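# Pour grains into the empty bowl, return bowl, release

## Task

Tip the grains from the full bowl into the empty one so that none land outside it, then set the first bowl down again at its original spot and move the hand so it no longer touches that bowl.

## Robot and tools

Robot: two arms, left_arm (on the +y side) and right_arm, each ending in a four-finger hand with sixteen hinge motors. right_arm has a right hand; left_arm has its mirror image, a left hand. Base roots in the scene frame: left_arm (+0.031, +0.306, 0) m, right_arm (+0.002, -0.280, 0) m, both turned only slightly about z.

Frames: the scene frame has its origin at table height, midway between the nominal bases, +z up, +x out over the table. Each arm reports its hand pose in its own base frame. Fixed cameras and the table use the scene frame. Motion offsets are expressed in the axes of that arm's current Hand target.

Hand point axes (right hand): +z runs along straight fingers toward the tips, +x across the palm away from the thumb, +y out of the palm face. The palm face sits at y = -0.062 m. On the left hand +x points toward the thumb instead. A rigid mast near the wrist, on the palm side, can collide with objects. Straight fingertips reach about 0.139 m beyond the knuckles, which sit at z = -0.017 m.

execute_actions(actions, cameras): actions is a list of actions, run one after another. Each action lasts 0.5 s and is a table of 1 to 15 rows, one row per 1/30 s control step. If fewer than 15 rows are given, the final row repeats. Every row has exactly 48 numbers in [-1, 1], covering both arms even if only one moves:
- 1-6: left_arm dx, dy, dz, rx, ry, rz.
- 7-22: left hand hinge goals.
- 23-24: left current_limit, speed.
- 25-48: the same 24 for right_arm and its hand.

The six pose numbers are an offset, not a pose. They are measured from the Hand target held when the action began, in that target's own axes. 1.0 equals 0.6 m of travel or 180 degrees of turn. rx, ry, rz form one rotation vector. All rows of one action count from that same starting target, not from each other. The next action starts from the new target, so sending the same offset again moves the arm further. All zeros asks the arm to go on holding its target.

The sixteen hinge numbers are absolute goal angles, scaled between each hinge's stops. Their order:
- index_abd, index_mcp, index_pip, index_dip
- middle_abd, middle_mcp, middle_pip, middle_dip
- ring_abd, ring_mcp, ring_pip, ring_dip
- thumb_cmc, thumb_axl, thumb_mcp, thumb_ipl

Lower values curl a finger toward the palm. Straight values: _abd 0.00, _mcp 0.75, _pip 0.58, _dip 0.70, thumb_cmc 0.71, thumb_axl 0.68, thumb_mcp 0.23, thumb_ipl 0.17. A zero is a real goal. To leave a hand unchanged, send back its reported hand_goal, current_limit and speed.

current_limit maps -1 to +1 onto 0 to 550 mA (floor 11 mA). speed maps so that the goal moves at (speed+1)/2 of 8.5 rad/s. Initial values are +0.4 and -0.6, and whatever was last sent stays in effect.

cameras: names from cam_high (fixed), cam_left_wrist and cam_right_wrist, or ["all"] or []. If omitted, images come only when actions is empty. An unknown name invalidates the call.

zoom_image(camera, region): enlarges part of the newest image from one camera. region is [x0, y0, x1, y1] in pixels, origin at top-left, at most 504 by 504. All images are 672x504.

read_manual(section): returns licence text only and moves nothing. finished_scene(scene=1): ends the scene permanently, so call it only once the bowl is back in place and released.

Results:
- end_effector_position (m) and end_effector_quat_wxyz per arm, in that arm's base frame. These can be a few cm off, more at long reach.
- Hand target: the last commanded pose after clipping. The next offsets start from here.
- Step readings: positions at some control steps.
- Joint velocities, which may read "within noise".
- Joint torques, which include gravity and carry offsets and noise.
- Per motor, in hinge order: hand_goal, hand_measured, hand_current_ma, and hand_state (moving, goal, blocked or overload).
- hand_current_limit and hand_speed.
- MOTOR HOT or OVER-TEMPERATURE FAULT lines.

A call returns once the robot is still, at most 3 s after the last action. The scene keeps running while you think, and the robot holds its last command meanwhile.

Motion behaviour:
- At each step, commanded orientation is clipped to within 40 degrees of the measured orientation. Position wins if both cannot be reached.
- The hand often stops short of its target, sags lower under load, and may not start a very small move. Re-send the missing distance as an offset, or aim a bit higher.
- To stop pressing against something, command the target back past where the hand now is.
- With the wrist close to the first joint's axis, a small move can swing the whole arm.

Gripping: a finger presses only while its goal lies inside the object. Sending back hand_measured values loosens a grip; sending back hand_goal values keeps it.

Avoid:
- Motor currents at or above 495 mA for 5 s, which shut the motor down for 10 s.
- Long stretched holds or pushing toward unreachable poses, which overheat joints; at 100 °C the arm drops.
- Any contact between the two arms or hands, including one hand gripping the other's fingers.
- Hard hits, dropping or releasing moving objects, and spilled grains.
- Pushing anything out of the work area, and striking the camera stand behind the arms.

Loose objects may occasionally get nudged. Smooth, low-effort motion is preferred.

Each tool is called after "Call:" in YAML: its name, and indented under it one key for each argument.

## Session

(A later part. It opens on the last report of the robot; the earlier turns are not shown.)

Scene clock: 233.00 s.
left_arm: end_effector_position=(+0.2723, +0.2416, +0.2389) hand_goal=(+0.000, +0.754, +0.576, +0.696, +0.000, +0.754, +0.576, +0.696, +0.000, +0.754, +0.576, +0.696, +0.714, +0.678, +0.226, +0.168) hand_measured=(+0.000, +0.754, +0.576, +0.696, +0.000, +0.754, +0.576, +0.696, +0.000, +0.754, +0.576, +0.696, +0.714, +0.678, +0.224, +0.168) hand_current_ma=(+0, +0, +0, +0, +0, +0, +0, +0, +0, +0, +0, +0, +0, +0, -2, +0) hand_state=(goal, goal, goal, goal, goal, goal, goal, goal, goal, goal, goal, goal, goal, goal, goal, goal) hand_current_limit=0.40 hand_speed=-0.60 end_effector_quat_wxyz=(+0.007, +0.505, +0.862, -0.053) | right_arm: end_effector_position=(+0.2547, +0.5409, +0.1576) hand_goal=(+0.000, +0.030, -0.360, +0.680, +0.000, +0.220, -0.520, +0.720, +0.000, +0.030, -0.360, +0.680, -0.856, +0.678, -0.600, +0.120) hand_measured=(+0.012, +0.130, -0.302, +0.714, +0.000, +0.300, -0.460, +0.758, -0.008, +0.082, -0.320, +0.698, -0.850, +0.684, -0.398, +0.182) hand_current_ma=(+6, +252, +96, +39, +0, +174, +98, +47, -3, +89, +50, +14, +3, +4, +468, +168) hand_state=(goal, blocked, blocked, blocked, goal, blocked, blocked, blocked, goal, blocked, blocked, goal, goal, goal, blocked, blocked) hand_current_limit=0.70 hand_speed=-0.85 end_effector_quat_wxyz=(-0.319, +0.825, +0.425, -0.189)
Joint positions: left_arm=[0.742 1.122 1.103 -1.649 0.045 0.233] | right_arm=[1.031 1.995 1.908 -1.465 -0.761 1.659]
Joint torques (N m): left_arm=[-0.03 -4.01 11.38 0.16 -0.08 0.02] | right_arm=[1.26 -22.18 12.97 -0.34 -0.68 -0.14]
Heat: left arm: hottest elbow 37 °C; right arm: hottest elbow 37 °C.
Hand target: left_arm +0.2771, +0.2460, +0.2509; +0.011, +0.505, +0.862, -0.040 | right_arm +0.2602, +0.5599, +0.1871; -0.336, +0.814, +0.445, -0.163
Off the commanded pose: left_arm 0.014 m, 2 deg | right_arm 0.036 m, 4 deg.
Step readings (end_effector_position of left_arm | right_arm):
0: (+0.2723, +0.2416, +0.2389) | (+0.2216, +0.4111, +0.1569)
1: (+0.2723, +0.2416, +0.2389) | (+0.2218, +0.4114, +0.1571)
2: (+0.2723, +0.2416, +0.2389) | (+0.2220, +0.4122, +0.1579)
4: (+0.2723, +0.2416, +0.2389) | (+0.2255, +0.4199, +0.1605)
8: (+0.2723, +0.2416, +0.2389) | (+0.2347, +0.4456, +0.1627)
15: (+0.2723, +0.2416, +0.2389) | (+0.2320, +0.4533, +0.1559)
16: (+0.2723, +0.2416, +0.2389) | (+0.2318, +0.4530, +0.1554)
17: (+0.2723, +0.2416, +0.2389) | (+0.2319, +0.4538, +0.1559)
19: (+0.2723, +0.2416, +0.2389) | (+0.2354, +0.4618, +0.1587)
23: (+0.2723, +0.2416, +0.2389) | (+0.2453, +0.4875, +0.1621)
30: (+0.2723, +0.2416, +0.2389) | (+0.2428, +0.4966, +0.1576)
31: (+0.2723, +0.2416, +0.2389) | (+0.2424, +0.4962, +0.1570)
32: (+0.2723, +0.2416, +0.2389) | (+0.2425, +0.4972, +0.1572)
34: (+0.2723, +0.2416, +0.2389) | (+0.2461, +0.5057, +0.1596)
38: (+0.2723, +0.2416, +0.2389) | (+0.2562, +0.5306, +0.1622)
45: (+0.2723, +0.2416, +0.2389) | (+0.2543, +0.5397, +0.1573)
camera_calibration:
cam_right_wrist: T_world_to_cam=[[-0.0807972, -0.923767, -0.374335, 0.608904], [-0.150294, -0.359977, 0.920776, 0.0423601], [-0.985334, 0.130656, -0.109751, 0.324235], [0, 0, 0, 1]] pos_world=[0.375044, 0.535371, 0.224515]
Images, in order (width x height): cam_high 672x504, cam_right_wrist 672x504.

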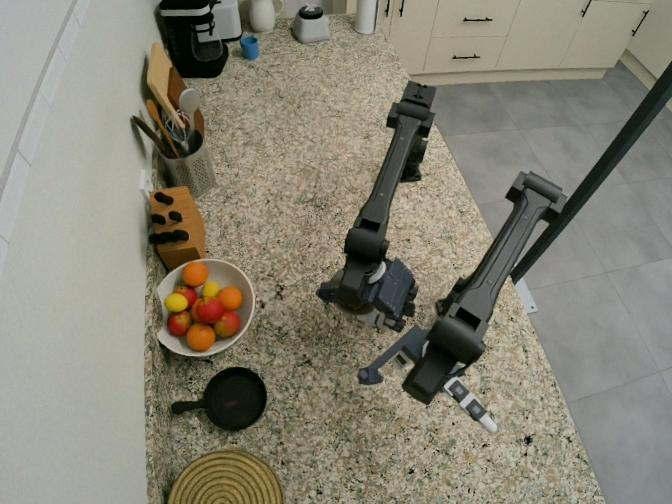

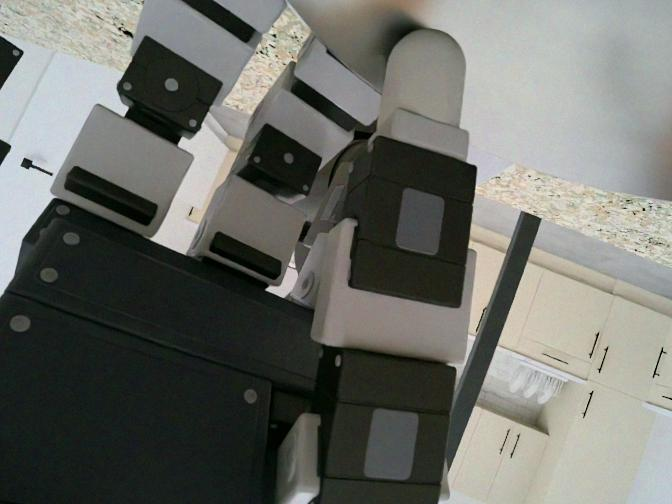

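Call:
execute_actions:
  actions:
    - [[0,0,0,0,0,0,0,0.754,0.576,0.696,0,0.754,0.576,0.696,0,0.754,0.576,0.696,0.714,0.678,0.226,0.168,0.4,-0.6,0.0005,-0.0097,0.0139,0,0.04,-0.0386,0,0.03,-0.36,0.68,0,0.22,-0.52,0.72,0,0.03,-0.36,0.68,-0.857,0.678,-0.6,0.12,0.7,-0.85]]
    - [[0,0,0,0,0,0,0,0.754,0.576,0.696,0,0.754,0.576,0.696,0,0.754,0.576,0.696,0.714,0.678,0.226,0.168,0.4,-0.6,-0.0021,0.0009,0.001,0,0.04,-0.0386,0,0.03,-0.36,0.68,0,0.22,-0.52,0.72,0,0.03,-0.36,0.68,-0.857,0.678,-0.6,0.12,0.7,-0.85]]
    - [[0,0,0,0,0,0,0,0.754,0.576,0.696,0,0.754,0.576,0.696,0,0.754,0.576,0.696,0.714,0.678,0.226,0.168,0.4,-0.6,-0.0053,0.0017,0.0018,0,0.04,-0.0386,0,0.03,-0.36,0.68,0,0.22,-0.52,0.72,0,0.03,-0.36,0.68,-0.857,0.678,-0.6,0.12,0.7,-0.85]]
  cameras: ["cam_right_wrist","cam_high"]

Call:
zoom_image:
  camera: "cam_high"
  region: [300, 220, 420, 340]

Scene clock: 244.43 s.
left_arm: end_effector_position=(+0.2723, +0.2416, +0.2389) hand_goal=(+0.000, +0.754, +0.576, +0.696, +0.000, +0.754, +0.576, +0.696, +0.000, +0.754, +0.576, +0.696, +0.714, +0.678, +0.226, +0.168) hand_measured=(+0.000, +0.754, +0.576, +0.696, +0.000, +0.754, +0.576, +0.696, +0.000, +0.754, +0.576, +0.696, +0.714, +0.678, +0.224, +0.168) hand_current_ma=(+0, +0, +0, +0, +0, +0, +0, +0, +0, +0, +0, +0, +0, +0, -2, +0) hand_state=(goal, goal, goal, goal, goal, goal, goal, goal, goal, goal, goal, goal, goal, goal, goal, goal) hand_current_limit=0.40 hand_speed=-0.60 end_effector_quat_wxyz=(+0.007, +0.505, +0.862, -0.053) | right_arm: end_effector_position=(+0.2519, +0.5509, +0.1484) hand_goal=(+0.000, +0.030, -0.360, +0.680, +0.000, +0.220, -0.520, +0.720, +0.000, +0.030, -0.360, +0.680, -0.856, +0.678, -0.600, +0.120) hand_measured=(+0.016, +0.130, -0.302, +0.714, +0.000, +0.298, -0.460, +0.758, -0.008, +0.078, -0.324, +0.696, -0.848, +0.686, -0.398, +0.182) hand_current_ma=(+9, +251, +96, +39, +0, +166, +98, +47, -3, +74, +43, +12, +4, +4, +467, +168) hand_state=(goal, blocked, blocked, blocked, goal, blocked, blocked, blocked, goal, blocked, blocked, goal, goal, goal, blocked, blocked) hand_current_limit=0.70 hand_speed=-0.85 end_effector_quat_wxyz=(-0.422, +0.755, +0.501, +0.024)
Joint positions: left_arm=[0.742 1.122 1.103 -1.649 0.045 0.233] | right_arm=[1.055 1.683 1.383 -0.732 -0.723 1.662]
Joint torques (N m): left_arm=[-0.03 -3.96 11.4 0.16 -0.08 0.02] | right_arm=[1.55 -21.13 9.61 1.72 -0.39 -0.18]
Heat: left arm: hottest elbow 37 °C; right arm: hottest elbow 39 °C.
Hand target: left_arm +0.2771, +0.2460, +0.2509; +0.011, +0.505, +0.862, -0.040 | right_arm +0.2500, +0.5629, +0.1814; -0.437, +0.737, +0.513, +0.055
Off the commanded pose: left_arm 0.014 m, 2 deg | right_arm 0.035 m, 5 deg.
Step readings (end_effector_position of left_arm | right_arm):
0: (+0.2723, +0.2416, +0.2389) | (+0.2547, +0.5410, +0.1576)
1: (+0.2723, +0.2416, +0.2389) | (+0.2548, +0.5411, +0.1575)
2: (+0.2723, +0.2416, +0.2389) | (+0.2555, +0.5428, +0.1571)
4: (+0.2723, +0.2416, +0.2389) | (+0.2590, +0.5501, +0.1535)
8: (+0.2723, +0.2416, +0.2389) | (+0.2584, +0.5537, +0.1496)
15: (+0.2723, +0.2416, +0.2389) | (+0.2544, +0.5577, +0.1566)
16: (+0.2723, +0.2416, +0.2389) | (+0.2542, +0.5583, +0.1568)
17: (+0.2723, +0.2416, +0.2389) | (+0.2548, +0.5595, +0.1565)
19: (+0.2723, +0.2416, +0.2389) | (+0.2550, +0.5587, +0.1530)
23: (+0.2723, +0.2416, +0.2389) | (+0.2517, +0.5510, +0.1487)
30: (+0.2723, +0.2416, +0.2389) | (+0.2544, +0.5546, +0.1546)
31: (+0.2723, +0.2416, +0.2389) | (+0.2547, +0.5550, +0.1549)
32: (+0.2723, +0.2416, +0.2389) | (+0.2552, +0.5562, +0.1544)
34: (+0.2723, +0.2416, +0.2389) | (+0.2549, +0.5554, +0.1511)
38: (+0.2723, +0.2416, +0.2389) | (+0.2503, +0.5469, +0.1454)
45: (+0.2723, +0.2416, +0.2389) | (+0.2518, +0.5504, +0.1491)
camera_calibration:
cam_right_wrist: T_world_to_cam=[[0.0915614, -0.682613, -0.725022, 0.490199], [-0.372736, -0.698645, 0.610707, 0.342634], [-0.923409, 0.214324, -0.318403, 0.2885], [0, 0, 0, 1]] pos_world=[0.349232, 0.512163, 0.238015]
Images, in order (width x height): cam_high 672x504, cam_right_wrist 672x504.

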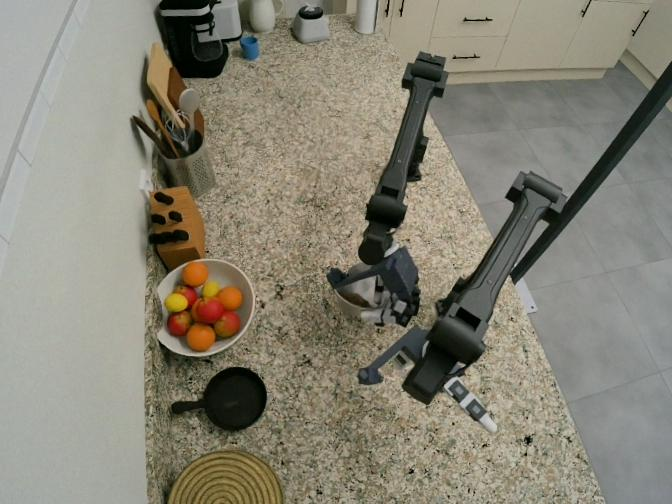

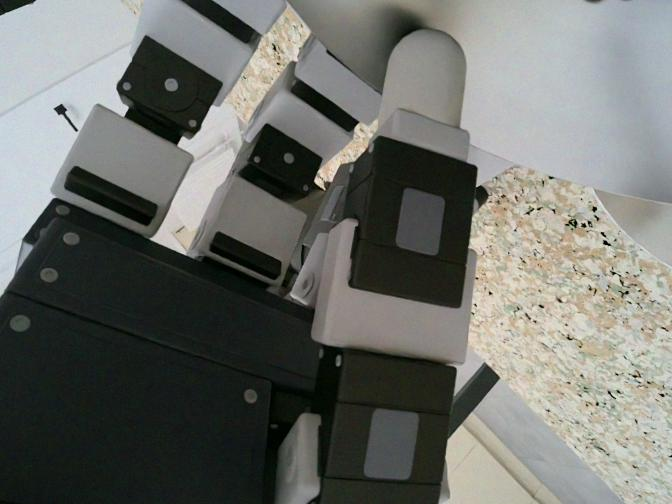

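Scaled by 4.200 from the camera's 672x504 image, which has a finer 960x720 frame.

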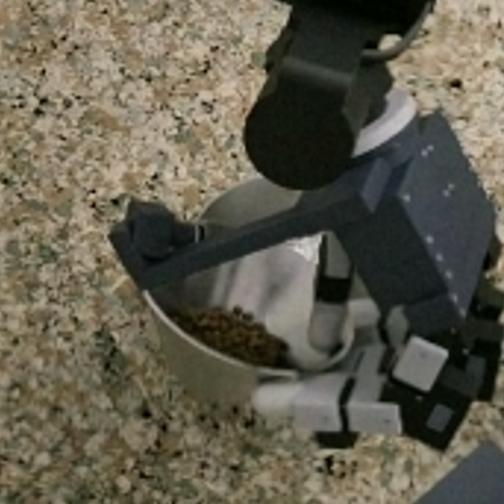

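Call:
zoom_image:
  camera: "cam_right_wrist"
  region: [472, 120, 672, 320]

Scaled by 2.520 from the camera's 672x504 image, which has a finer 960x720 frame.

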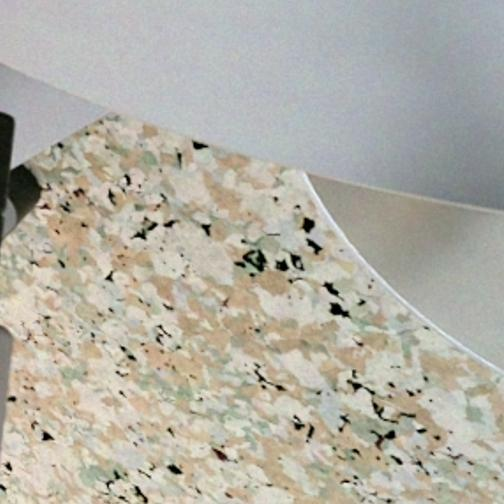

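Call:
execute_actions:
  actions:
    - [[0,0,0,0,0,0,0,0.754,0.576,0.696,0,0.754,0.576,0.696,0,0.754,0.576,0.696,0.714,0.678,0.226,0.168,0.4,-0.6,-0.0195,-0.0067,0.0027,0,0.04,-0.0386,0,0.03,-0.36,0.68,0,0.22,-0.52,0.72,0,0.03,-0.36,0.68,-0.857,0.678,-0.6,0.12,0.7,-0.85]]
    - [[0,0,0,0,0,0,0,0.754,0.576,0.696,0,0.754,0.576,0.696,0,0.754,0.576,0.696,0.714,0.678,0.226,0.168,0.4,-0.6,-0.02,-0.0033,-0.0035,0,0.04,-0.0386,0,0.03,-0.36,0.68,0,0.22,-0.52,0.72,0,0.03,-0.36,0.68,-0.857,0.678,-0.6,0.12,0.7,-0.85]]
  cameras: ["cam_right_wrist","cam_high"]

Call:
zoom_image:
  camera: "cam_high"
  region: [300, 220, 420, 340]

Scene clock: 255.43 s.
left_arm: end_effector_position=(+0.2723, +0.2416, +0.2389) hand_goal=(+0.000, +0.754, +0.576, +0.696, +0.000, +0.754, +0.576, +0.696, +0.000, +0.754, +0.576, +0.696, +0.714, +0.678, +0.226, +0.168) hand_measured=(+0.000, +0.754, +0.576, +0.696, +0.000, +0.754, +0.576, +0.696, +0.000, +0.754, +0.576, +0.696, +0.714, +0.678, +0.224, +0.168) hand_current_ma=(+0, +0, +0, +0, +0, +0, +0, +0, +0, +0, +0, +0, +0, +0, -2, +0) hand_state=(goal, goal, goal, goal, goal, goal, goal, goal, goal, goal, goal, goal, goal, goal, goal, goal) hand_current_limit=0.40 hand_speed=-0.60 end_effector_quat_wxyz=(+0.007, +0.505, +0.862, -0.053) | right_arm: end_effector_position=(+0.2354, +0.5333, +0.1358) hand_goal=(+0.000, +0.030, -0.360, +0.680, +0.000, +0.220, -0.520, +0.720, +0.000, +0.030, -0.360, +0.680, -0.856, +0.678, -0.600, +0.120) hand_measured=(+0.022, +0.130, -0.302, +0.714, +0.000, +0.286, -0.460, +0.756, -0.006, +0.060, -0.340, +0.686, -0.846, +0.686, -0.398, +0.182) hand_current_ma=(+15, +251, +96, +39, +0, +130, +98, +44, -2, +35, +16, +3, +5, +5, +467, +168) hand_state=(blocked, blocked, blocked, blocked, goal, blocked, blocked, blocked, goal, blocked, goal, goal, goal, goal, blocked, blocked) hand_current_limit=0.70 hand_speed=-0.85 end_effector_quat_wxyz=(-0.474, +0.685, +0.528, +0.164)
Joint positions: left_arm=[0.742 1.122 1.103 -1.649 0.045 0.233] | right_arm=[1.077 1.511 1.002 -0.186 -0.686 1.664]
Joint torques (N m): left_arm=[0.03 -4.07 11.38 0.17 -0.08 0.02] | right_arm=[1.55 -17.61 9.54 2.39 -0.23 -0.4]
Heat: left arm: hottest elbow 37 °C; right arm: hottest elbow 37 °C.
Hand target: left_arm +0.2771, +0.2460, +0.2509; +0.011, +0.505, +0.862, -0.040 | right_arm +0.2348, +0.5469, +0.1707; -0.488, +0.657, +0.540, +0.198
Off the commanded pose: left_arm 0.014 m, 2 deg | right_arm 0.038 m, 5 deg.
Step readings (end_effector_position of left_arm | right_arm):
0: (+0.2723, +0.2416, +0.2389) | (+0.2519, +0.5509, +0.1484)
1: (+0.2723, +0.2416, +0.2389) | (+0.2519, +0.5508, +0.1479)
2: (+0.2723, +0.2416, +0.2389) | (+0.2518, +0.5516, +0.1473)
4: (+0.2723, +0.2416, +0.2389) | (+0.2507, +0.5497, +0.1442)
8: (+0.2723, +0.2416, +0.2389) | (+0.2418, +0.5384, +0.1384)
15: (+0.2723, +0.2416, +0.2389) | (+0.2398, +0.5426, +0.1429)
16: (+0.2723, +0.2416, +0.2389) | (+0.2400, +0.5433, +0.1433)
17: (+0.2723, +0.2416, +0.2389) | (+0.2409, +0.5442, +0.1434)
19: (+0.2723, +0.2416, +0.2389) | (+0.2406, +0.5421, +0.1422)
23: (+0.2723, +0.2416, +0.2389) | (+0.2342, +0.5299, +0.1352)
30: (+0.2723, +0.2416, +0.2389) | (+0.2340, +0.5311, +0.1337)
camera_calibration:
cam_right_wrist: T_world_to_cam=[[0.237583, -0.460036, -0.855524, 0.335246], [-0.46304, -0.827872, 0.316579, 0.461932], [-0.853902, 0.320928, -0.409704, 0.212119], [0, 0, 0, 1]] pos_world=[0.315373, 0.468571, 0.227479]
Images, in order (width x height): cam_high 672x504, cam_right_wrist 672x504.

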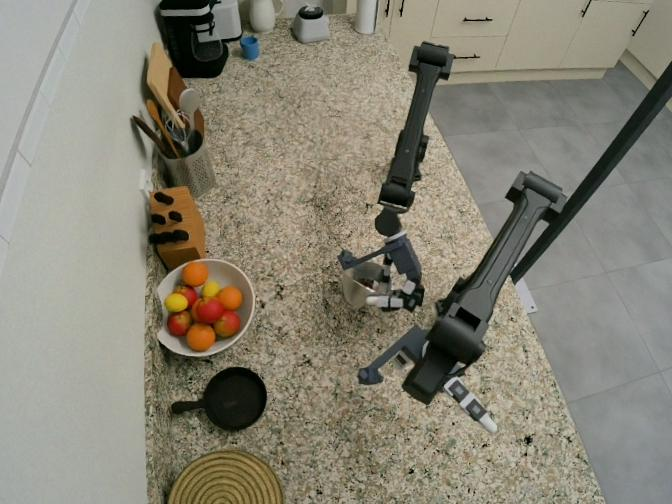

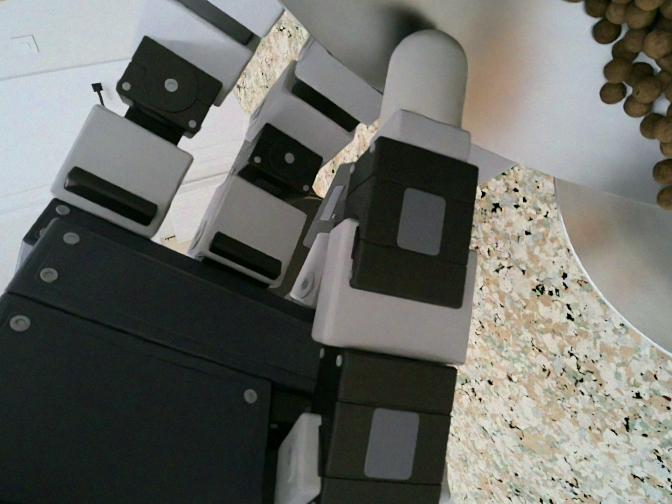

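Scaled by 4.200 from the camera's 672x504 image, which has a finer 960x720 frame.

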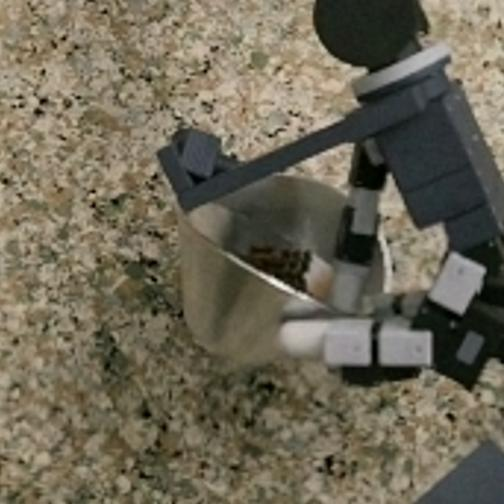

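Call:
execute_actions:
  actions:
    - [[0,0,0,0,0,0,0,0.754,0.576,0.696,0,0.754,0.576,0.696,0,0.754,0.576,0.696,0.714,0.678,0.226,0.168,0.4,-0.6,-0.0017,-0.0068,-0.0071,0,0.04,-0.0386,0,0.03,-0.36,0.68,0,0.22,-0.52,0.72,0,0.03,-0.36,0.68,-0.857,0.678,-0.6,0.12,0.7,-0.85]]
  cameras: ["cam_right_wrist","cam_high"]

Call:
zoom_image:
  camera: "cam_high"
  region: [300, 220, 420, 340]

Scene clock: 260.33 s.
left_arm: end_effector_position=(+0.2723, +0.2416, +0.2389) hand_goal=(+0.000, +0.754, +0.576, +0.696, +0.000, +0.754, +0.576, +0.696, +0.000, +0.754, +0.576, +0.696, +0.714, +0.678, +0.226, +0.168) hand_measured=(+0.000, +0.754, +0.576, +0.696, +0.000, +0.754, +0.576, +0.696, +0.000, +0.754, +0.576, +0.696, +0.714, +0.678, +0.224, +0.168) hand_current_ma=(+0, +0, +0, +0, +0, +0, +0, +0, +0, +0, +0, +0, +0, +0, -2, +0) hand_state=(goal, goal, goal, goal, goal, goal, goal, goal, goal, goal, goal, goal, goal, goal, goal, goal) hand_current_limit=0.40 hand_speed=-0.60 end_effector_quat_wxyz=(+0.007, +0.505, +0.862, -0.053) | right_arm: end_effector_position=(+0.2321, +0.5294, +0.1402) hand_goal=(+0.000, +0.030, -0.360, +0.680, +0.000, +0.220, -0.520, +0.720, +0.000, +0.030, -0.360, +0.680, -0.856, +0.678, -0.600, +0.120) hand_measured=(+0.022, +0.130, -0.302, +0.714, +0.002, +0.276, -0.460, +0.748, -0.004, +0.046, -0.346, +0.686, -0.846, +0.686, -0.398, +0.182) hand_current_ma=(+16, +251, +96, +39, +0, +100, +97, +30, -1, +13, +10, +2, +6, +5, +467, +168) hand_state=(blocked, blocked, blocked, blocked, goal, blocked, blocked, blocked, goal, goal, goal, goal, goal, goal, blocked, blocked) hand_current_limit=0.70 hand_speed=-0.85 end_effector_quat_wxyz=(-0.499, +0.642, +0.533, +0.234)
Joint positions: left_arm=[0.742 1.122 1.103 -1.649 0.045 0.233] | right_arm=[1.084 1.469 0.867 0.076 -0.67 1.664]
Joint torques (N m): left_arm=[0.03 -4.01 11.38 0.16 -0.08 0.02] | right_arm=[1.49 -15.79 9.11 2.47 -0.15 -0.62]
Heat: left arm: hottest elbow 37 °C; right arm: hottest elbow 37 °C.
Hand target: left_arm +0.2771, +0.2460, +0.2509; +0.011, +0.505, +0.862, -0.040 | right_arm +0.2319, +0.5425, +0.1736; -0.508, +0.609, +0.547, +0.269
Off the commanded pose: left_arm 0.014 m, 2 deg | right_arm 0.036 m, 6 deg.
Step readings (end_effector_position of left_arm | right_arm):
0: (+0.2723, +0.2416, +0.2389) | (+0.2353, +0.5331, +0.1356)
1: (+0.2723, +0.2416, +0.2389) | (+0.2352, +0.5332, +0.1356)
2: (+0.2723, +0.2416, +0.2389) | (+0.2356, +0.5338, +0.1358)
4: (+0.2723, +0.2416, +0.2389) | (+0.2350, +0.5328, +0.1363)
8: (+0.2723, +0.2416, +0.2389) | (+0.2308, +0.5254, +0.1346)
15: (+0.2723, +0.2416, +0.2389) | (+0.2311, +0.5274, +0.1373)
camera_calibration:
cam_right_wrist: T_world_to_cam=[[0.312618, -0.334553, -0.889013, 0.258869], [-0.488518, -0.859286, 0.151581, 0.501544], [-0.814629, 0.386912, -0.432063, 0.171546], [0, 0, 0, 1]] pos_world=[0.303833, 0.451202, 0.228232]
Images, in order (width x height): cam_high 672x504, cam_right_wrist 672x504.

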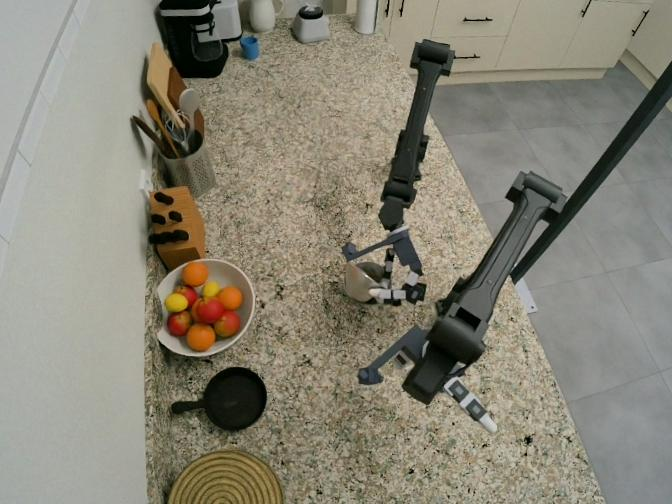

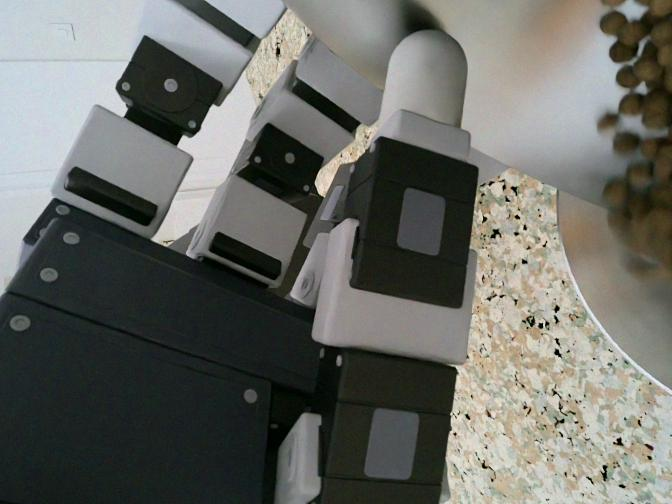

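Scaled by 4.200 from the camera's 672x504 image, which has a finer 960x720 frame.

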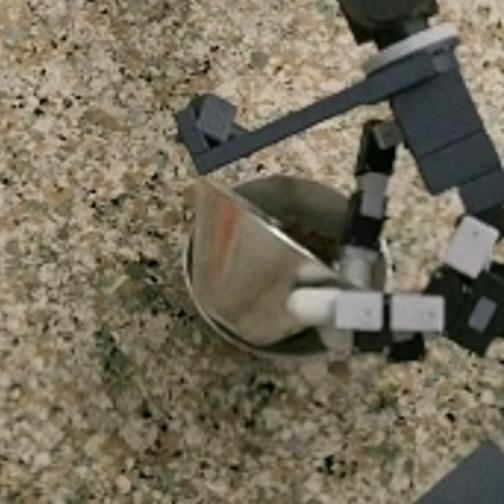

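Call:
execute_actions:
  actions:
    - [[0,0,0,0,0,0,0,0.754,0.576,0.696,0,0.754,0.576,0.696,0,0.754,0.576,0.696,0.714,0.678,0.226,0.168,0.4,-0.6,0.0003,-0.0096,-0.01,0,0.04,-0.0386,0,0.03,-0.36,0.68,0,0.22,-0.52,0.72,0,0.03,-0.36,0.68,-0.857,0.678,-0.6,0.12,0.7,-0.85]]
  cameras: ["cam_right_wrist","cam_high"]

Call:
zoom_image:
  camera: "cam_high"
  region: [300, 220, 420, 340]

Scene clock: 263.03 s.
left_arm: end_effector_position=(+0.2723, +0.2416, +0.2389) hand_goal=(+0.000, +0.754, +0.576, +0.696, +0.000, +0.754, +0.576, +0.696, +0.000, +0.754, +0.576, +0.696, +0.714, +0.678, +0.226, +0.168) hand_measured=(+0.000, +0.754, +0.576, +0.696, +0.000, +0.754, +0.576, +0.696, +0.000, +0.754, +0.576, +0.696, +0.714, +0.678, +0.224, +0.168) hand_current_ma=(+0, +0, +0, +0, +0, +0, +0, +0, +0, +0, +0, +0, +0, +0, -2, +0) hand_state=(goal, goal, goal, goal, goal, goal, goal, goal, goal, goal, goal, goal, goal, goal, goal, goal) hand_current_limit=0.40 hand_speed=-0.60 end_effector_quat_wxyz=(+0.007, +0.505, +0.862, -0.053) | right_arm: end_effector_position=(+0.2292, +0.5255, +0.1515) hand_goal=(+0.000, +0.030, -0.360, +0.680, +0.000, +0.220, -0.520, +0.720, +0.000, +0.030, -0.360, +0.680, -0.856, +0.678, -0.600, +0.120) hand_measured=(+0.022, +0.130, -0.302, +0.710, +0.002, +0.266, -0.470, +0.744, -0.004, +0.046, -0.346, +0.686, -0.842, +0.688, -0.400, +0.182) hand_current_ma=(+16, +251, +96, +32, +0, +71, +73, +22, -1, +13, +10, +2, +10, +8, +468, +168) hand_state=(blocked, blocked, blocked, blocked, goal, blocked, blocked, blocked, goal, goal, goal, goal, goal, goal, blocked, blocked) hand_current_limit=0.70 hand_speed=-0.85 end_effector_quat_wxyz=(-0.520, +0.588, +0.538, +0.307)
Joint positions: left_arm=[0.742 1.122 1.103 -1.649 0.045 0.233] | right_arm=[1.09 1.449 0.75 0.35 -0.658 1.649]
Joint torques (N m): left_arm=[-0.03 -4.07 11.4 0.16 -0.08 0.01] | right_arm=[1.55 -13.86 8.65 2.71 -0.05 -0.71]
Heat: left arm: hottest elbow 37 °C; right arm: hottest elbow 36 °C.
Hand target: left_arm +0.2771, +0.2460, +0.2509; +0.011, +0.505, +0.862, -0.040 | right_arm +0.2279, +0.5364, +0.1777; -0.524, +0.557, +0.550, +0.336
Off the commanded pose: left_arm 0.014 m, 2 deg | right_arm 0.028 m, 5 deg.
Step readings (end_effector_position of left_arm | right_arm):
0: (+0.2723, +0.2416, +0.2389) | (+0.2323, +0.5297, +0.1407)
1: (+0.2723, +0.2416, +0.2389) | (+0.2323, +0.5297, +0.1407)
2: (+0.2723, +0.2416, +0.2389) | (+0.2328, +0.5302, +0.1417)
4: (+0.2723, +0.2416, +0.2389) | (+0.2323, +0.5294, +0.1439)
8: (+0.2723, +0.2416, +0.2389) | (+0.2288, +0.5231, +0.1437)
15: (+0.2723, +0.2416, +0.2389) | (+0.2284, +0.5240, +0.1483)
camera_calibration:
cam_right_wrist: T_world_to_cam=[[0.402537, -0.194247, -0.894557, 0.174961], [-0.494761, -0.868361, -0.0340763, 0.529355], [-0.770179, 0.456309, -0.445653, 0.130892], [0, 0, 0, 1]] pos_world=[0.292287, 0.433929, 0.232883]
Images, in order (width x height): cam_high 672x504, cam_right_wrist 672x504.

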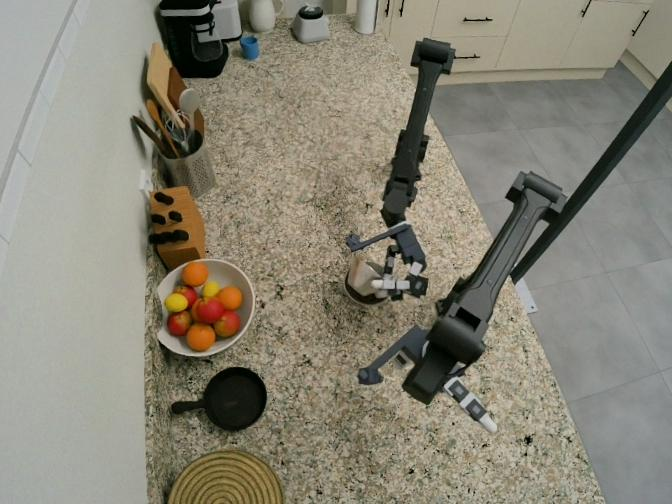

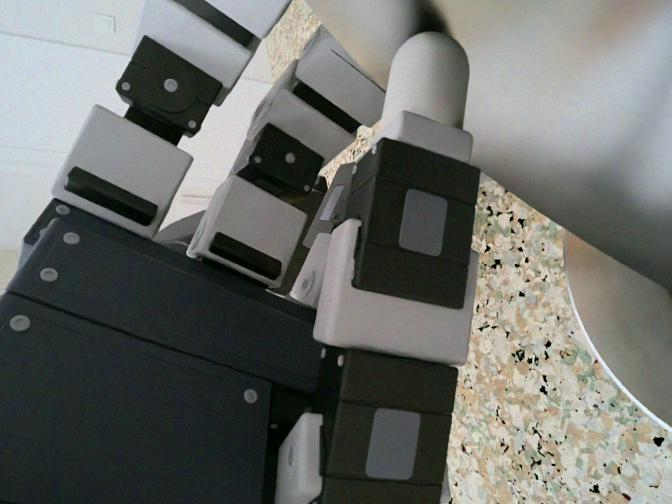

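Scaled by 4.200 from the camera's 672x504 image, which has a finer 960x720 frame.

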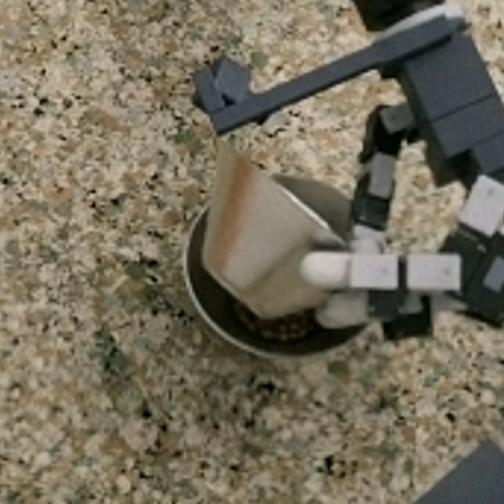

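Call:
execute_actions:
  actions:
    - [[0,0,0,0,0,0,0,0.754,0.576,0.696,0,0.754,0.576,0.696,0,0.754,0.576,0.696,0.714,0.678,0.226,0.168,0.4,-0.6,0.0006,-0.0086,-0.009,0,0.04,-0.0386,0,0.03,-0.36,0.68,0,0.22,-0.52,0.72,0,0.03,-0.36,0.68,-0.857,0.678,-0.6,0.12,0.7,-0.85]]
    - [[0,0,0,0,0,0,0,0.754,0.576,0.696,0,0.754,0.576,0.696,0,0.754,0.576,0.696,0.714,0.678,0.226,0.168,0.4,-0.6,0.0006,-0.0087,-0.0091,0,0.04,-0.0386,0,0.03,-0.36,0.68,0,0.22,-0.52,0.72,0,0.03,-0.36,0.68,-0.857,0.678,-0.6,0.12,0.7,-0.85]]
  cameras: ["cam_right_wrist","cam_high"]

Call:
zoom_image:
  camera: "cam_high"
  region: [300, 220, 420, 340]

Scene clock: 266.83 s.
left_arm: end_effector_position=(+0.2723, +0.2416, +0.2389) hand_goal=(+0.000, +0.754, +0.576, +0.696, +0.000, +0.754, +0.576, +0.696, +0.000, +0.754, +0.576, +0.696, +0.714, +0.678, +0.226, +0.168) hand_measured=(+0.000, +0.754, +0.576, +0.696, +0.000, +0.754, +0.576, +0.696, +0.000, +0.754, +0.576, +0.696, +0.714, +0.678, +0.224, +0.168) hand_current_ma=(+0, +0, +0, +0, +0, +0, +0, +0, +0, +0, +0, +0, +0, +0, -2, +0) hand_state=(goal, goal, goal, goal, goal, goal, goal, goal, goal, goal, goal, goal, goal, goal, goal, goal) hand_current_limit=0.40 hand_speed=-0.60 end_effector_quat_wxyz=(+0.007, +0.505, +0.862, -0.053) | right_arm: end_effector_position=(+0.2232, +0.5171, +0.1629) hand_goal=(+0.000, +0.030, -0.360, +0.680, +0.000, +0.220, -0.520, +0.720, +0.000, +0.030, -0.360, +0.680, -0.856, +0.678, -0.600, +0.120) hand_measured=(+0.022, +0.130, -0.302, +0.708, +0.002, +0.264, -0.474, +0.742, -0.004, +0.046, -0.346, +0.686, -0.840, +0.690, -0.400, +0.182) hand_current_ma=(+16, +251, +96, +29, +0, +65, +64, +19, -1, +13, +10, +2, +13, +9, +467, +168) hand_state=(blocked, blocked, blocked, blocked, goal, blocked, blocked, blocked, goal, goal, goal, goal, goal, goal, blocked, blocked) hand_current_limit=0.70 hand_speed=-0.85 end_effector_quat_wxyz=(+0.546, -0.470, -0.536, -0.441)
Joint positions: left_arm=[0.742 1.122 1.103 -1.649 0.045 0.233] | right_arm=[1.099 1.559 0.582 0.957 -0.642 1.6]
Joint torques (N m): left_arm=[0.03 -4.01 11.38 0.17 -0.08 0.01] | right_arm=[1.49 -12.16 7.01 2.66 0.03 -0.77]
Heat: left arm: hottest elbow 37 °C; right arm: hottest elbow 36 °C.
Hand target: left_arm +0.2771, +0.2460, +0.2509; +0.011, +0.505, +0.862, -0.040 | right_arm +0.2199, +0.5245, +0.1819; +0.544, -0.440, -0.543, -0.464
Off the commanded pose: left_arm 0.014 m, 2 deg | right_arm 0.020 m, 5 deg.
Step readings (end_effector_position of left_arm | right_arm):
0: (+0.2723, +0.2416, +0.2389) | (+0.2292, +0.5255, +0.1516)
1: (+0.2723, +0.2416, +0.2389) | (+0.2293, +0.5255, +0.1518)
2: (+0.2723, +0.2416, +0.2389) | (+0.2294, +0.5255, +0.1532)
4: (+0.2723, +0.2416, +0.2389) | (+0.2286, +0.5243, +0.1570)
8: (+0.2723, +0.2416, +0.2389) | (+0.2253, +0.5186, +0.1584)
15: (+0.2723, +0.2416, +0.2389) | (+0.2256, +0.5204, +0.1619)
16: (+0.2723, +0.2416, +0.2389) | (+0.2258, +0.5206, +0.1623)
17: (+0.2723, +0.2416, +0.2389) | (+0.2259, +0.5207, +0.1639)
19: (+0.2723, +0.2416, +0.2389) | (+0.2250, +0.5194, +0.1683)
23: (+0.2723, +0.2416, +0.2389) | (+0.2225, +0.5154, +0.1668)
30: (+0.2723, +0.2416, +0.2389) | (+0.2228, +0.5164, +0.1586)
camera_calibration:
cam_right_wrist: T_world_to_cam=[[0.576193, 0.0658971, -0.814653, -0.000342951], [-0.451032, -0.805594, -0.384173, 0.534252], [-0.681595, 0.588792, -0.434456, 0.045072], [0, 0, 0, 1]] pos_world=[0.271883, 0.403875, 0.224548]
Images, in order (width x height): cam_high 672x504, cam_right_wrist 672x504.

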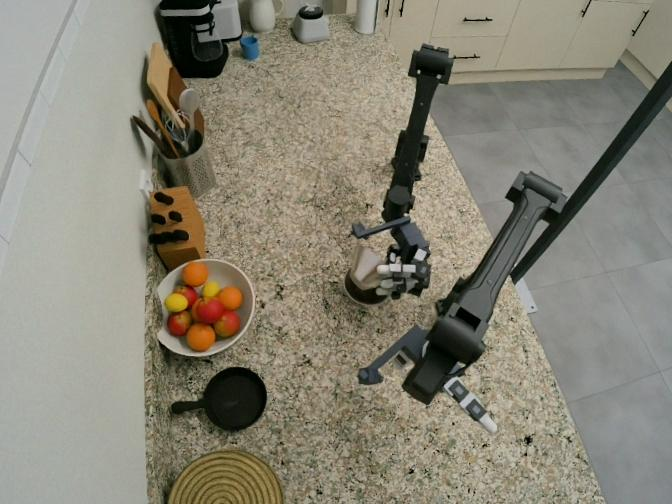

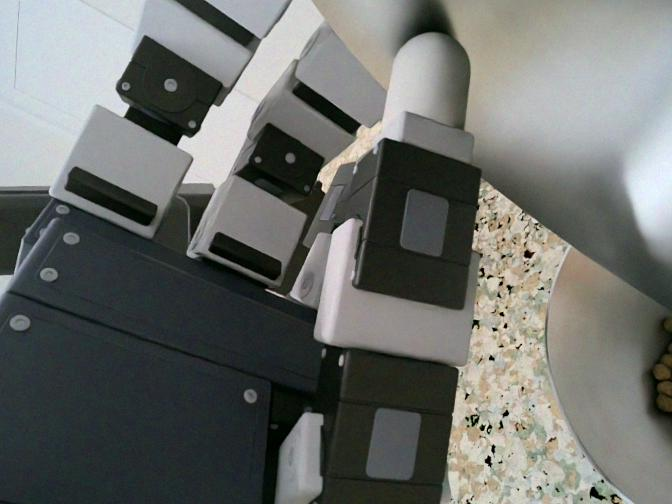

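Scaled by 4.200 from the camera's 672x504 image, which has a finer 960x720 frame.

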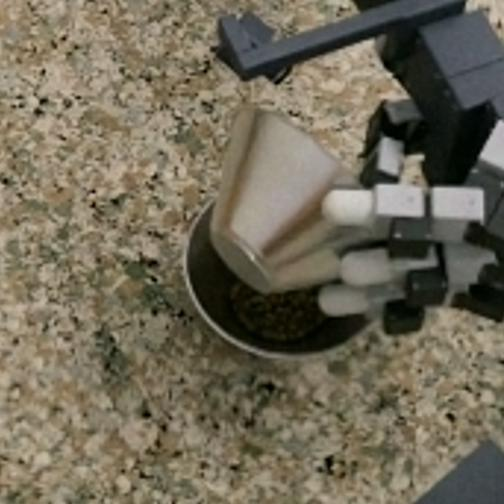

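Call:
zoom_image:
  camera: "cam_right_wrist"
  region: [300, 0, 672, 280]

Scaled by 1.355 from the camera's 672x504 image, which has a finer 960x720 frame.

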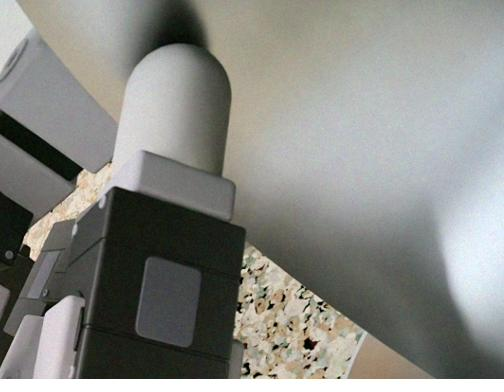

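Call:
execute_actions:
  actions:
    - [[0,0,0,0,0,0,0,0.754,0.576,0.696,0,0.754,0.576,0.696,0,0.754,0.576,0.696,0.714,0.678,0.226,0.168,0.4,-0.6,0.009,-0.0087,-0.0091,0,0.04,-0.0386,0,0.03,-0.36,0.68,0,0.22,-0.52,0.72,0,0.03,-0.36,0.68,-0.857,0.678,-0.6,0.12,0.7,-0.85]]
    - [[0,0,0,0,0,0,0,0.754,0.576,0.696,0,0.754,0.576,0.696,0,0.754,0.576,0.696,0.714,0.678,0.226,0.168,0.4,-0.6,0.008,0.0203,0.0212,0,-0.08,0.0772,0,0.03,-0.36,0.68,0,0.22,-0.52,0.72,0,0.03,-0.36,0.68,-0.857,0.678,-0.6,0.12,0.7,-0.85]]
    - [[0,0,0,0,0,0,0,0.754,0.576,0.696,0,0.754,0.576,0.696,0,0.754,0.576,0.696,0.714,0.678,0.226,0.168,0.4,-0.6,0.008,0.0163,0.0168,0,-0.08,0.0772,0,0.03,-0.36,0.68,0,0.22,-0.52,0.72,0,0.03,-0.36,0.68,-0.857,0.678,-0.6,0.12,0.7,-0.85]]
  cameras: ["cam_right_wrist","cam_high"]

Call:
zoom_image:
  camera: "cam_high"
  region: [300, 220, 420, 340]

Scene clock: 276.77 s.
left_arm: end_effector_position=(+0.2723, +0.2416, +0.2389) hand_goal=(+0.000, +0.754, +0.576, +0.696, +0.000, +0.754, +0.576, +0.696, +0.000, +0.754, +0.576, +0.696, +0.714, +0.678, +0.226, +0.168) hand_measured=(+0.000, +0.754, +0.576, +0.696, +0.000, +0.754, +0.576, +0.696, +0.000, +0.754, +0.576, +0.696, +0.714, +0.678, +0.224, +0.168) hand_current_ma=(+0, +0, +0, +0, +0, +0, +0, +0, +0, +0, +0, +0, +0, +0, -2, +0) hand_state=(goal, goal, goal, goal, goal, goal, goal, goal, goal, goal, goal, goal, goal, goal, goal, goal) hand_current_limit=0.40 hand_speed=-0.60 end_effector_quat_wxyz=(+0.007, +0.505, +0.862, -0.053) | right_arm: end_effector_position=(+0.2159, +0.5195, +0.1521) hand_goal=(+0.000, +0.030, -0.360, +0.680, +0.000, +0.220, -0.520, +0.720, +0.000, +0.030, -0.360, +0.680, -0.856, +0.678, -0.600, +0.120) hand_measured=(+0.024, +0.130, -0.302, +0.708, +0.000, +0.262, -0.474, +0.738, -0.004, +0.048, -0.346, +0.686, -0.838, +0.692, -0.400, +0.182) hand_current_ma=(+18, +251, +96, +29, +0, +63, +63, +14, -1, +17, +10, +2, +16, +12, +468, +168) hand_state=(blocked, blocked, blocked, blocked, goal, blocked, blocked, goal, goal, goal, goal, goal, goal, goal, blocked, blocked) hand_current_limit=0.70 hand_speed=-0.85 end_effector_quat_wxyz=(-0.500, +0.640, +0.537, +0.229)
Joint positions: left_arm=[0.742 1.122 1.103 -1.649 0.045 0.233] | right_arm=[1.102 1.41 0.844 0.04 -0.667 1.67]
Joint torques (N m): left_arm=[0.03 -4.01 11.38 0.16 -0.08 0.01] | right_arm=[0.15 -13.39 13.23 1.48 -0.32 -0.7]
Heat: left arm: hottest elbow 37 °C; right arm: hottest elbow 35 °C.
Hand target: left_arm +0.2771, +0.2460, +0.2509; +0.011, +0.505, +0.862, -0.040 | right_arm +0.2326, +0.5437, +0.1980; -0.508, +0.609, +0.547, +0.268
Off the commanded pose: left_arm 0.014 m, 2 deg | right_arm 0.054 m, 6 deg.
Step readings (end_effector_position of left_arm | right_arm):
0: (+0.2723, +0.2416, +0.2389) | (+0.2232, +0.5171, +0.1629)
1: (+0.2723, +0.2416, +0.2389) | (+0.2231, +0.5170, +0.1631)
2: (+0.2723, +0.2416, +0.2389) | (+0.2231, +0.5167, +0.1651)
4: (+0.2723, +0.2416, +0.2389) | (+0.2220, +0.5150, +0.1713)
8: (+0.2723, +0.2416, +0.2389) | (+0.2202, +0.5120, +0.1721)
15: (+0.2723, +0.2416, +0.2389) | (+0.2202, +0.5126, +0.1645)
16: (+0.2723, +0.2416, +0.2389) | (+0.2202, +0.5127, +0.1644)
17: (+0.2723, +0.2416, +0.2389) | (+0.2201, +0.5127, +0.1612)
19: (+0.2723, +0.2416, +0.2389) | (+0.2186, +0.5114, +0.1492)
23: (+0.2723, +0.2416, +0.2389) | (+0.2138, +0.5048, +0.1455)
30: (+0.2723, +0.2416, +0.2389) | (+0.2167, +0.5110, +0.1641)
31: (+0.2723, +0.2416, +0.2389) | (+0.2172, +0.5120, +0.1634)
32: (+0.2723, +0.2416, +0.2389) | (+0.2172, +0.5127, +0.1597)
34: (+0.2723, +0.2416, +0.2389) | (+0.2159, +0.5132, +0.1489)
38: (+0.2723, +0.2416, +0.2389) | (+0.2142, +0.5142, +0.1431)
45: (+0.2723, +0.2416, +0.2389) | (+0.2172, +0.5220, +0.1555)
camera_calibration:
cam_right_wrist: T_world_to_cam=[[0.312781, -0.332914, -0.889571, 0.270344], [-0.477291, -0.864818, 0.155831, 0.48314], [-0.821195, 0.375843, -0.429396, 0.17402], [0, 0, 0, 1]] pos_world=[0.288945, 0.442425, 0.239926]
Images, in order (width x height): cam_high 672x504, cam_right_wrist 672x504.

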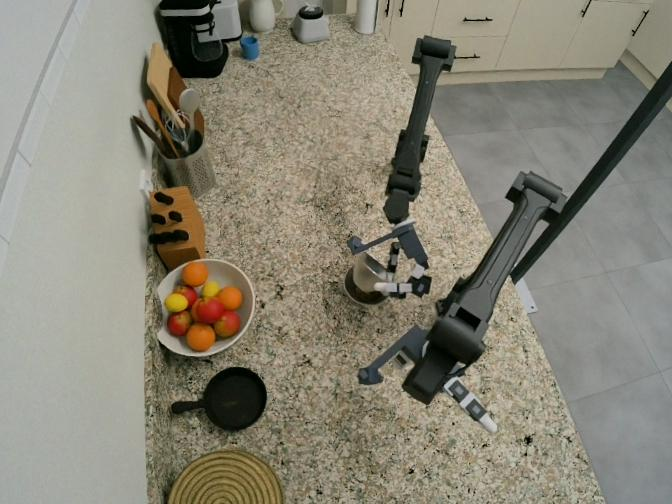

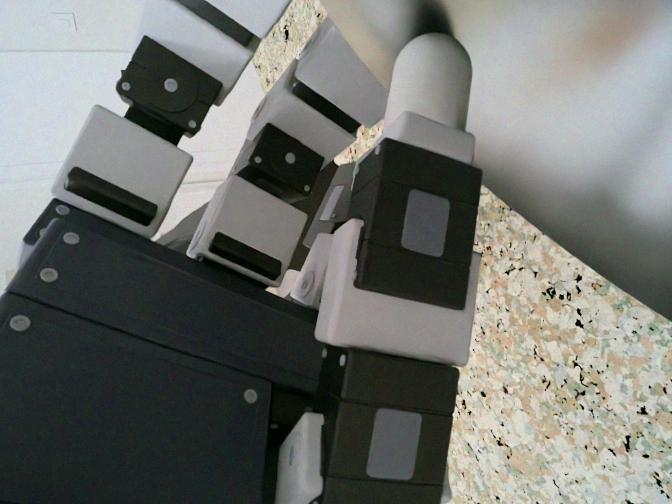

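Scaled by 4.200 from the camera's 672x504 image, which has a finer 960x720 frame.

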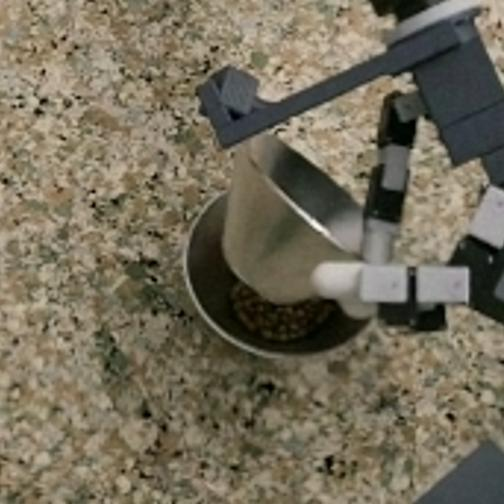

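Call:
execute_actions:
  actions:
    - [[0,0,0,0,0,0,0,0.754,0.576,0.696,0,0.754,0.576,0.696,0,0.754,0.576,0.696,0.714,0.678,0.226,0.168,0.4,-0.6,0.0278,0.0038,0.004,0,-0.08,0.0772,0,0.03,-0.36,0.68,0,0.22,-0.52,0.72,0,0.03,-0.36,0.68,-0.857,0.678,-0.6,0.12,0.7,-0.85]]
    - [[0,0,0,0,0,0,0,0.754,0.576,0.696,0,0.754,0.576,0.696,0,0.754,0.576,0.696,0.714,0.678,0.226,0.168,0.4,-0.6,0.0185,-0.0038,-0.004,0,-0.08,0.0772,0,0.03,-0.36,0.68,0,0.22,-0.52,0.72,0,0.03,-0.36,0.68,-0.857,0.678,-0.6,0.12,0.7,-0.85]]
  cameras: ["cam_high"]

Call:
zoom_image:
  camera: "cam_high"
  region: [300, 220, 420, 340]

Scene clock: 281.43 s.
left_arm: end_effector_position=(+0.2723, +0.2416, +0.2389) hand_goal=(+0.000, +0.754, +0.576, +0.696, +0.000, +0.754, +0.576, +0.696, +0.000, +0.754, +0.576, +0.696, +0.714, +0.678, +0.226, +0.168) hand_measured=(+0.000, +0.754, +0.576, +0.696, +0.000, +0.754, +0.576, +0.696, +0.000, +0.754, +0.576, +0.696, +0.714, +0.678, +0.224, +0.168) hand_current_ma=(+0, +0, +0, +0, +0, +0, +0, +0, +0, +0, +0, +0, +0, +0, -2, +0) hand_state=(goal, goal, goal, goal, goal, goal, goal, goal, goal, goal, goal, goal, goal, goal, goal, goal) hand_current_limit=0.40 hand_speed=-0.60 end_effector_quat_wxyz=(+0.007, +0.505, +0.862, -0.053) | right_arm: end_effector_position=(+0.2242, +0.5390, +0.1883) hand_goal=(+0.000, +0.030, -0.360, +0.680, +0.000, +0.220, -0.520, +0.720, +0.000, +0.030, -0.360, +0.680, -0.856, +0.678, -0.600, +0.120) hand_measured=(+0.024, +0.130, -0.300, +0.708, +0.000, +0.262, -0.474, +0.738, -0.006, +0.050, -0.344, +0.686, -0.838, +0.692, -0.400, +0.182) hand_current_ma=(+18, +251, +100, +29, +0, +63, +63, +14, -2, +20, +13, +2, +16, +12, +468, +168) hand_state=(blocked, blocked, blocked, blocked, goal, blocked, blocked, goal, goal, blocked, goal, goal, goal, goal, blocked, blocked) hand_current_limit=0.70 hand_speed=-0.85 end_effector_quat_wxyz=(-0.391, +0.782, +0.482, -0.048)
Joint positions: left_arm=[0.742 1.122 1.103 -1.649 0.045 0.233] | right_arm=[1.084 1.693 1.537 -1.018 -0.727 1.702]
Joint torques (N m): left_arm=[0.03 -4.01 11.4 0.17 -0.08 0.02] | right_arm=[-0.03 -17.85 13.75 0.36 -0.62 -0.29]
Heat: left arm: hottest elbow 37 °C; right arm: hottest elbow 36 °C.
Hand target: left_arm +0.2771, +0.2460, +0.2509; +0.011, +0.505, +0.862, -0.040 | right_arm +0.2417, +0.5577, +0.2210; -0.406, +0.768, +0.494, -0.018
Off the commanded pose: left_arm 0.014 m, 2 deg | right_arm 0.042 m, 4 deg.
Step readings (end_effector_position of left_arm | right_arm):
0: (+0.2723, +0.2416, +0.2389) | (+0.2159, +0.5195, +0.1521)
1: (+0.2723, +0.2416, +0.2389) | (+0.2158, +0.5195, +0.1522)
2: (+0.2723, +0.2416, +0.2389) | (+0.2147, +0.5187, +0.1515)
4: (+0.2723, +0.2416, +0.2389) | (+0.2120, +0.5169, +0.1510)
8: (+0.2723, +0.2416, +0.2389) | (+0.2154, +0.5252, +0.1683)
15: (+0.2723, +0.2416, +0.2389) | (+0.2212, +0.5363, +0.1886)
16: (+0.2723, +0.2416, +0.2389) | (+0.2209, +0.5361, +0.1876)
17: (+0.2723, +0.2416, +0.2389) | (+0.2198, +0.5343, +0.1857)
19: (+0.2723, +0.2416, +0.2389) | (+0.2185, +0.5315, +0.1822)
23: (+0.2723, +0.2416, +0.2389) | (+0.2230, +0.5396, +0.1837)
30: (+0.2723, +0.2416, +0.2389) | (+0.2248, +0.5405, +0.1860)
Images, in order (width x height): cam_high 672x504.

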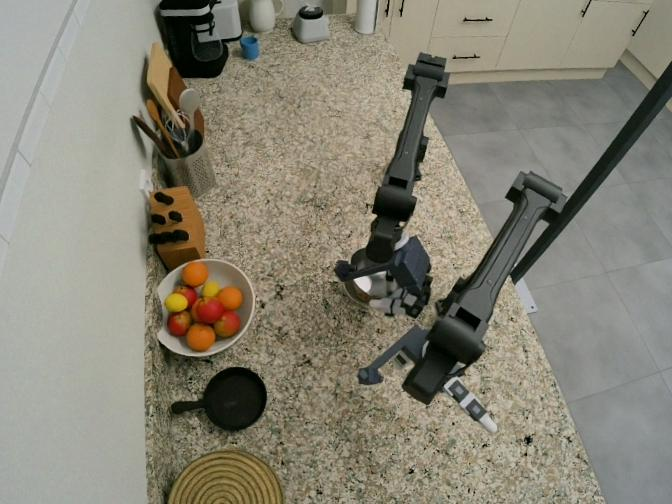

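Scaled by 4.200 from the camera's 672x504 image, which has a finer 960x720 frame.

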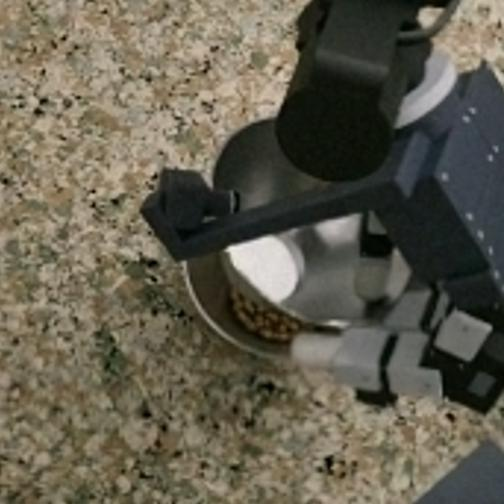

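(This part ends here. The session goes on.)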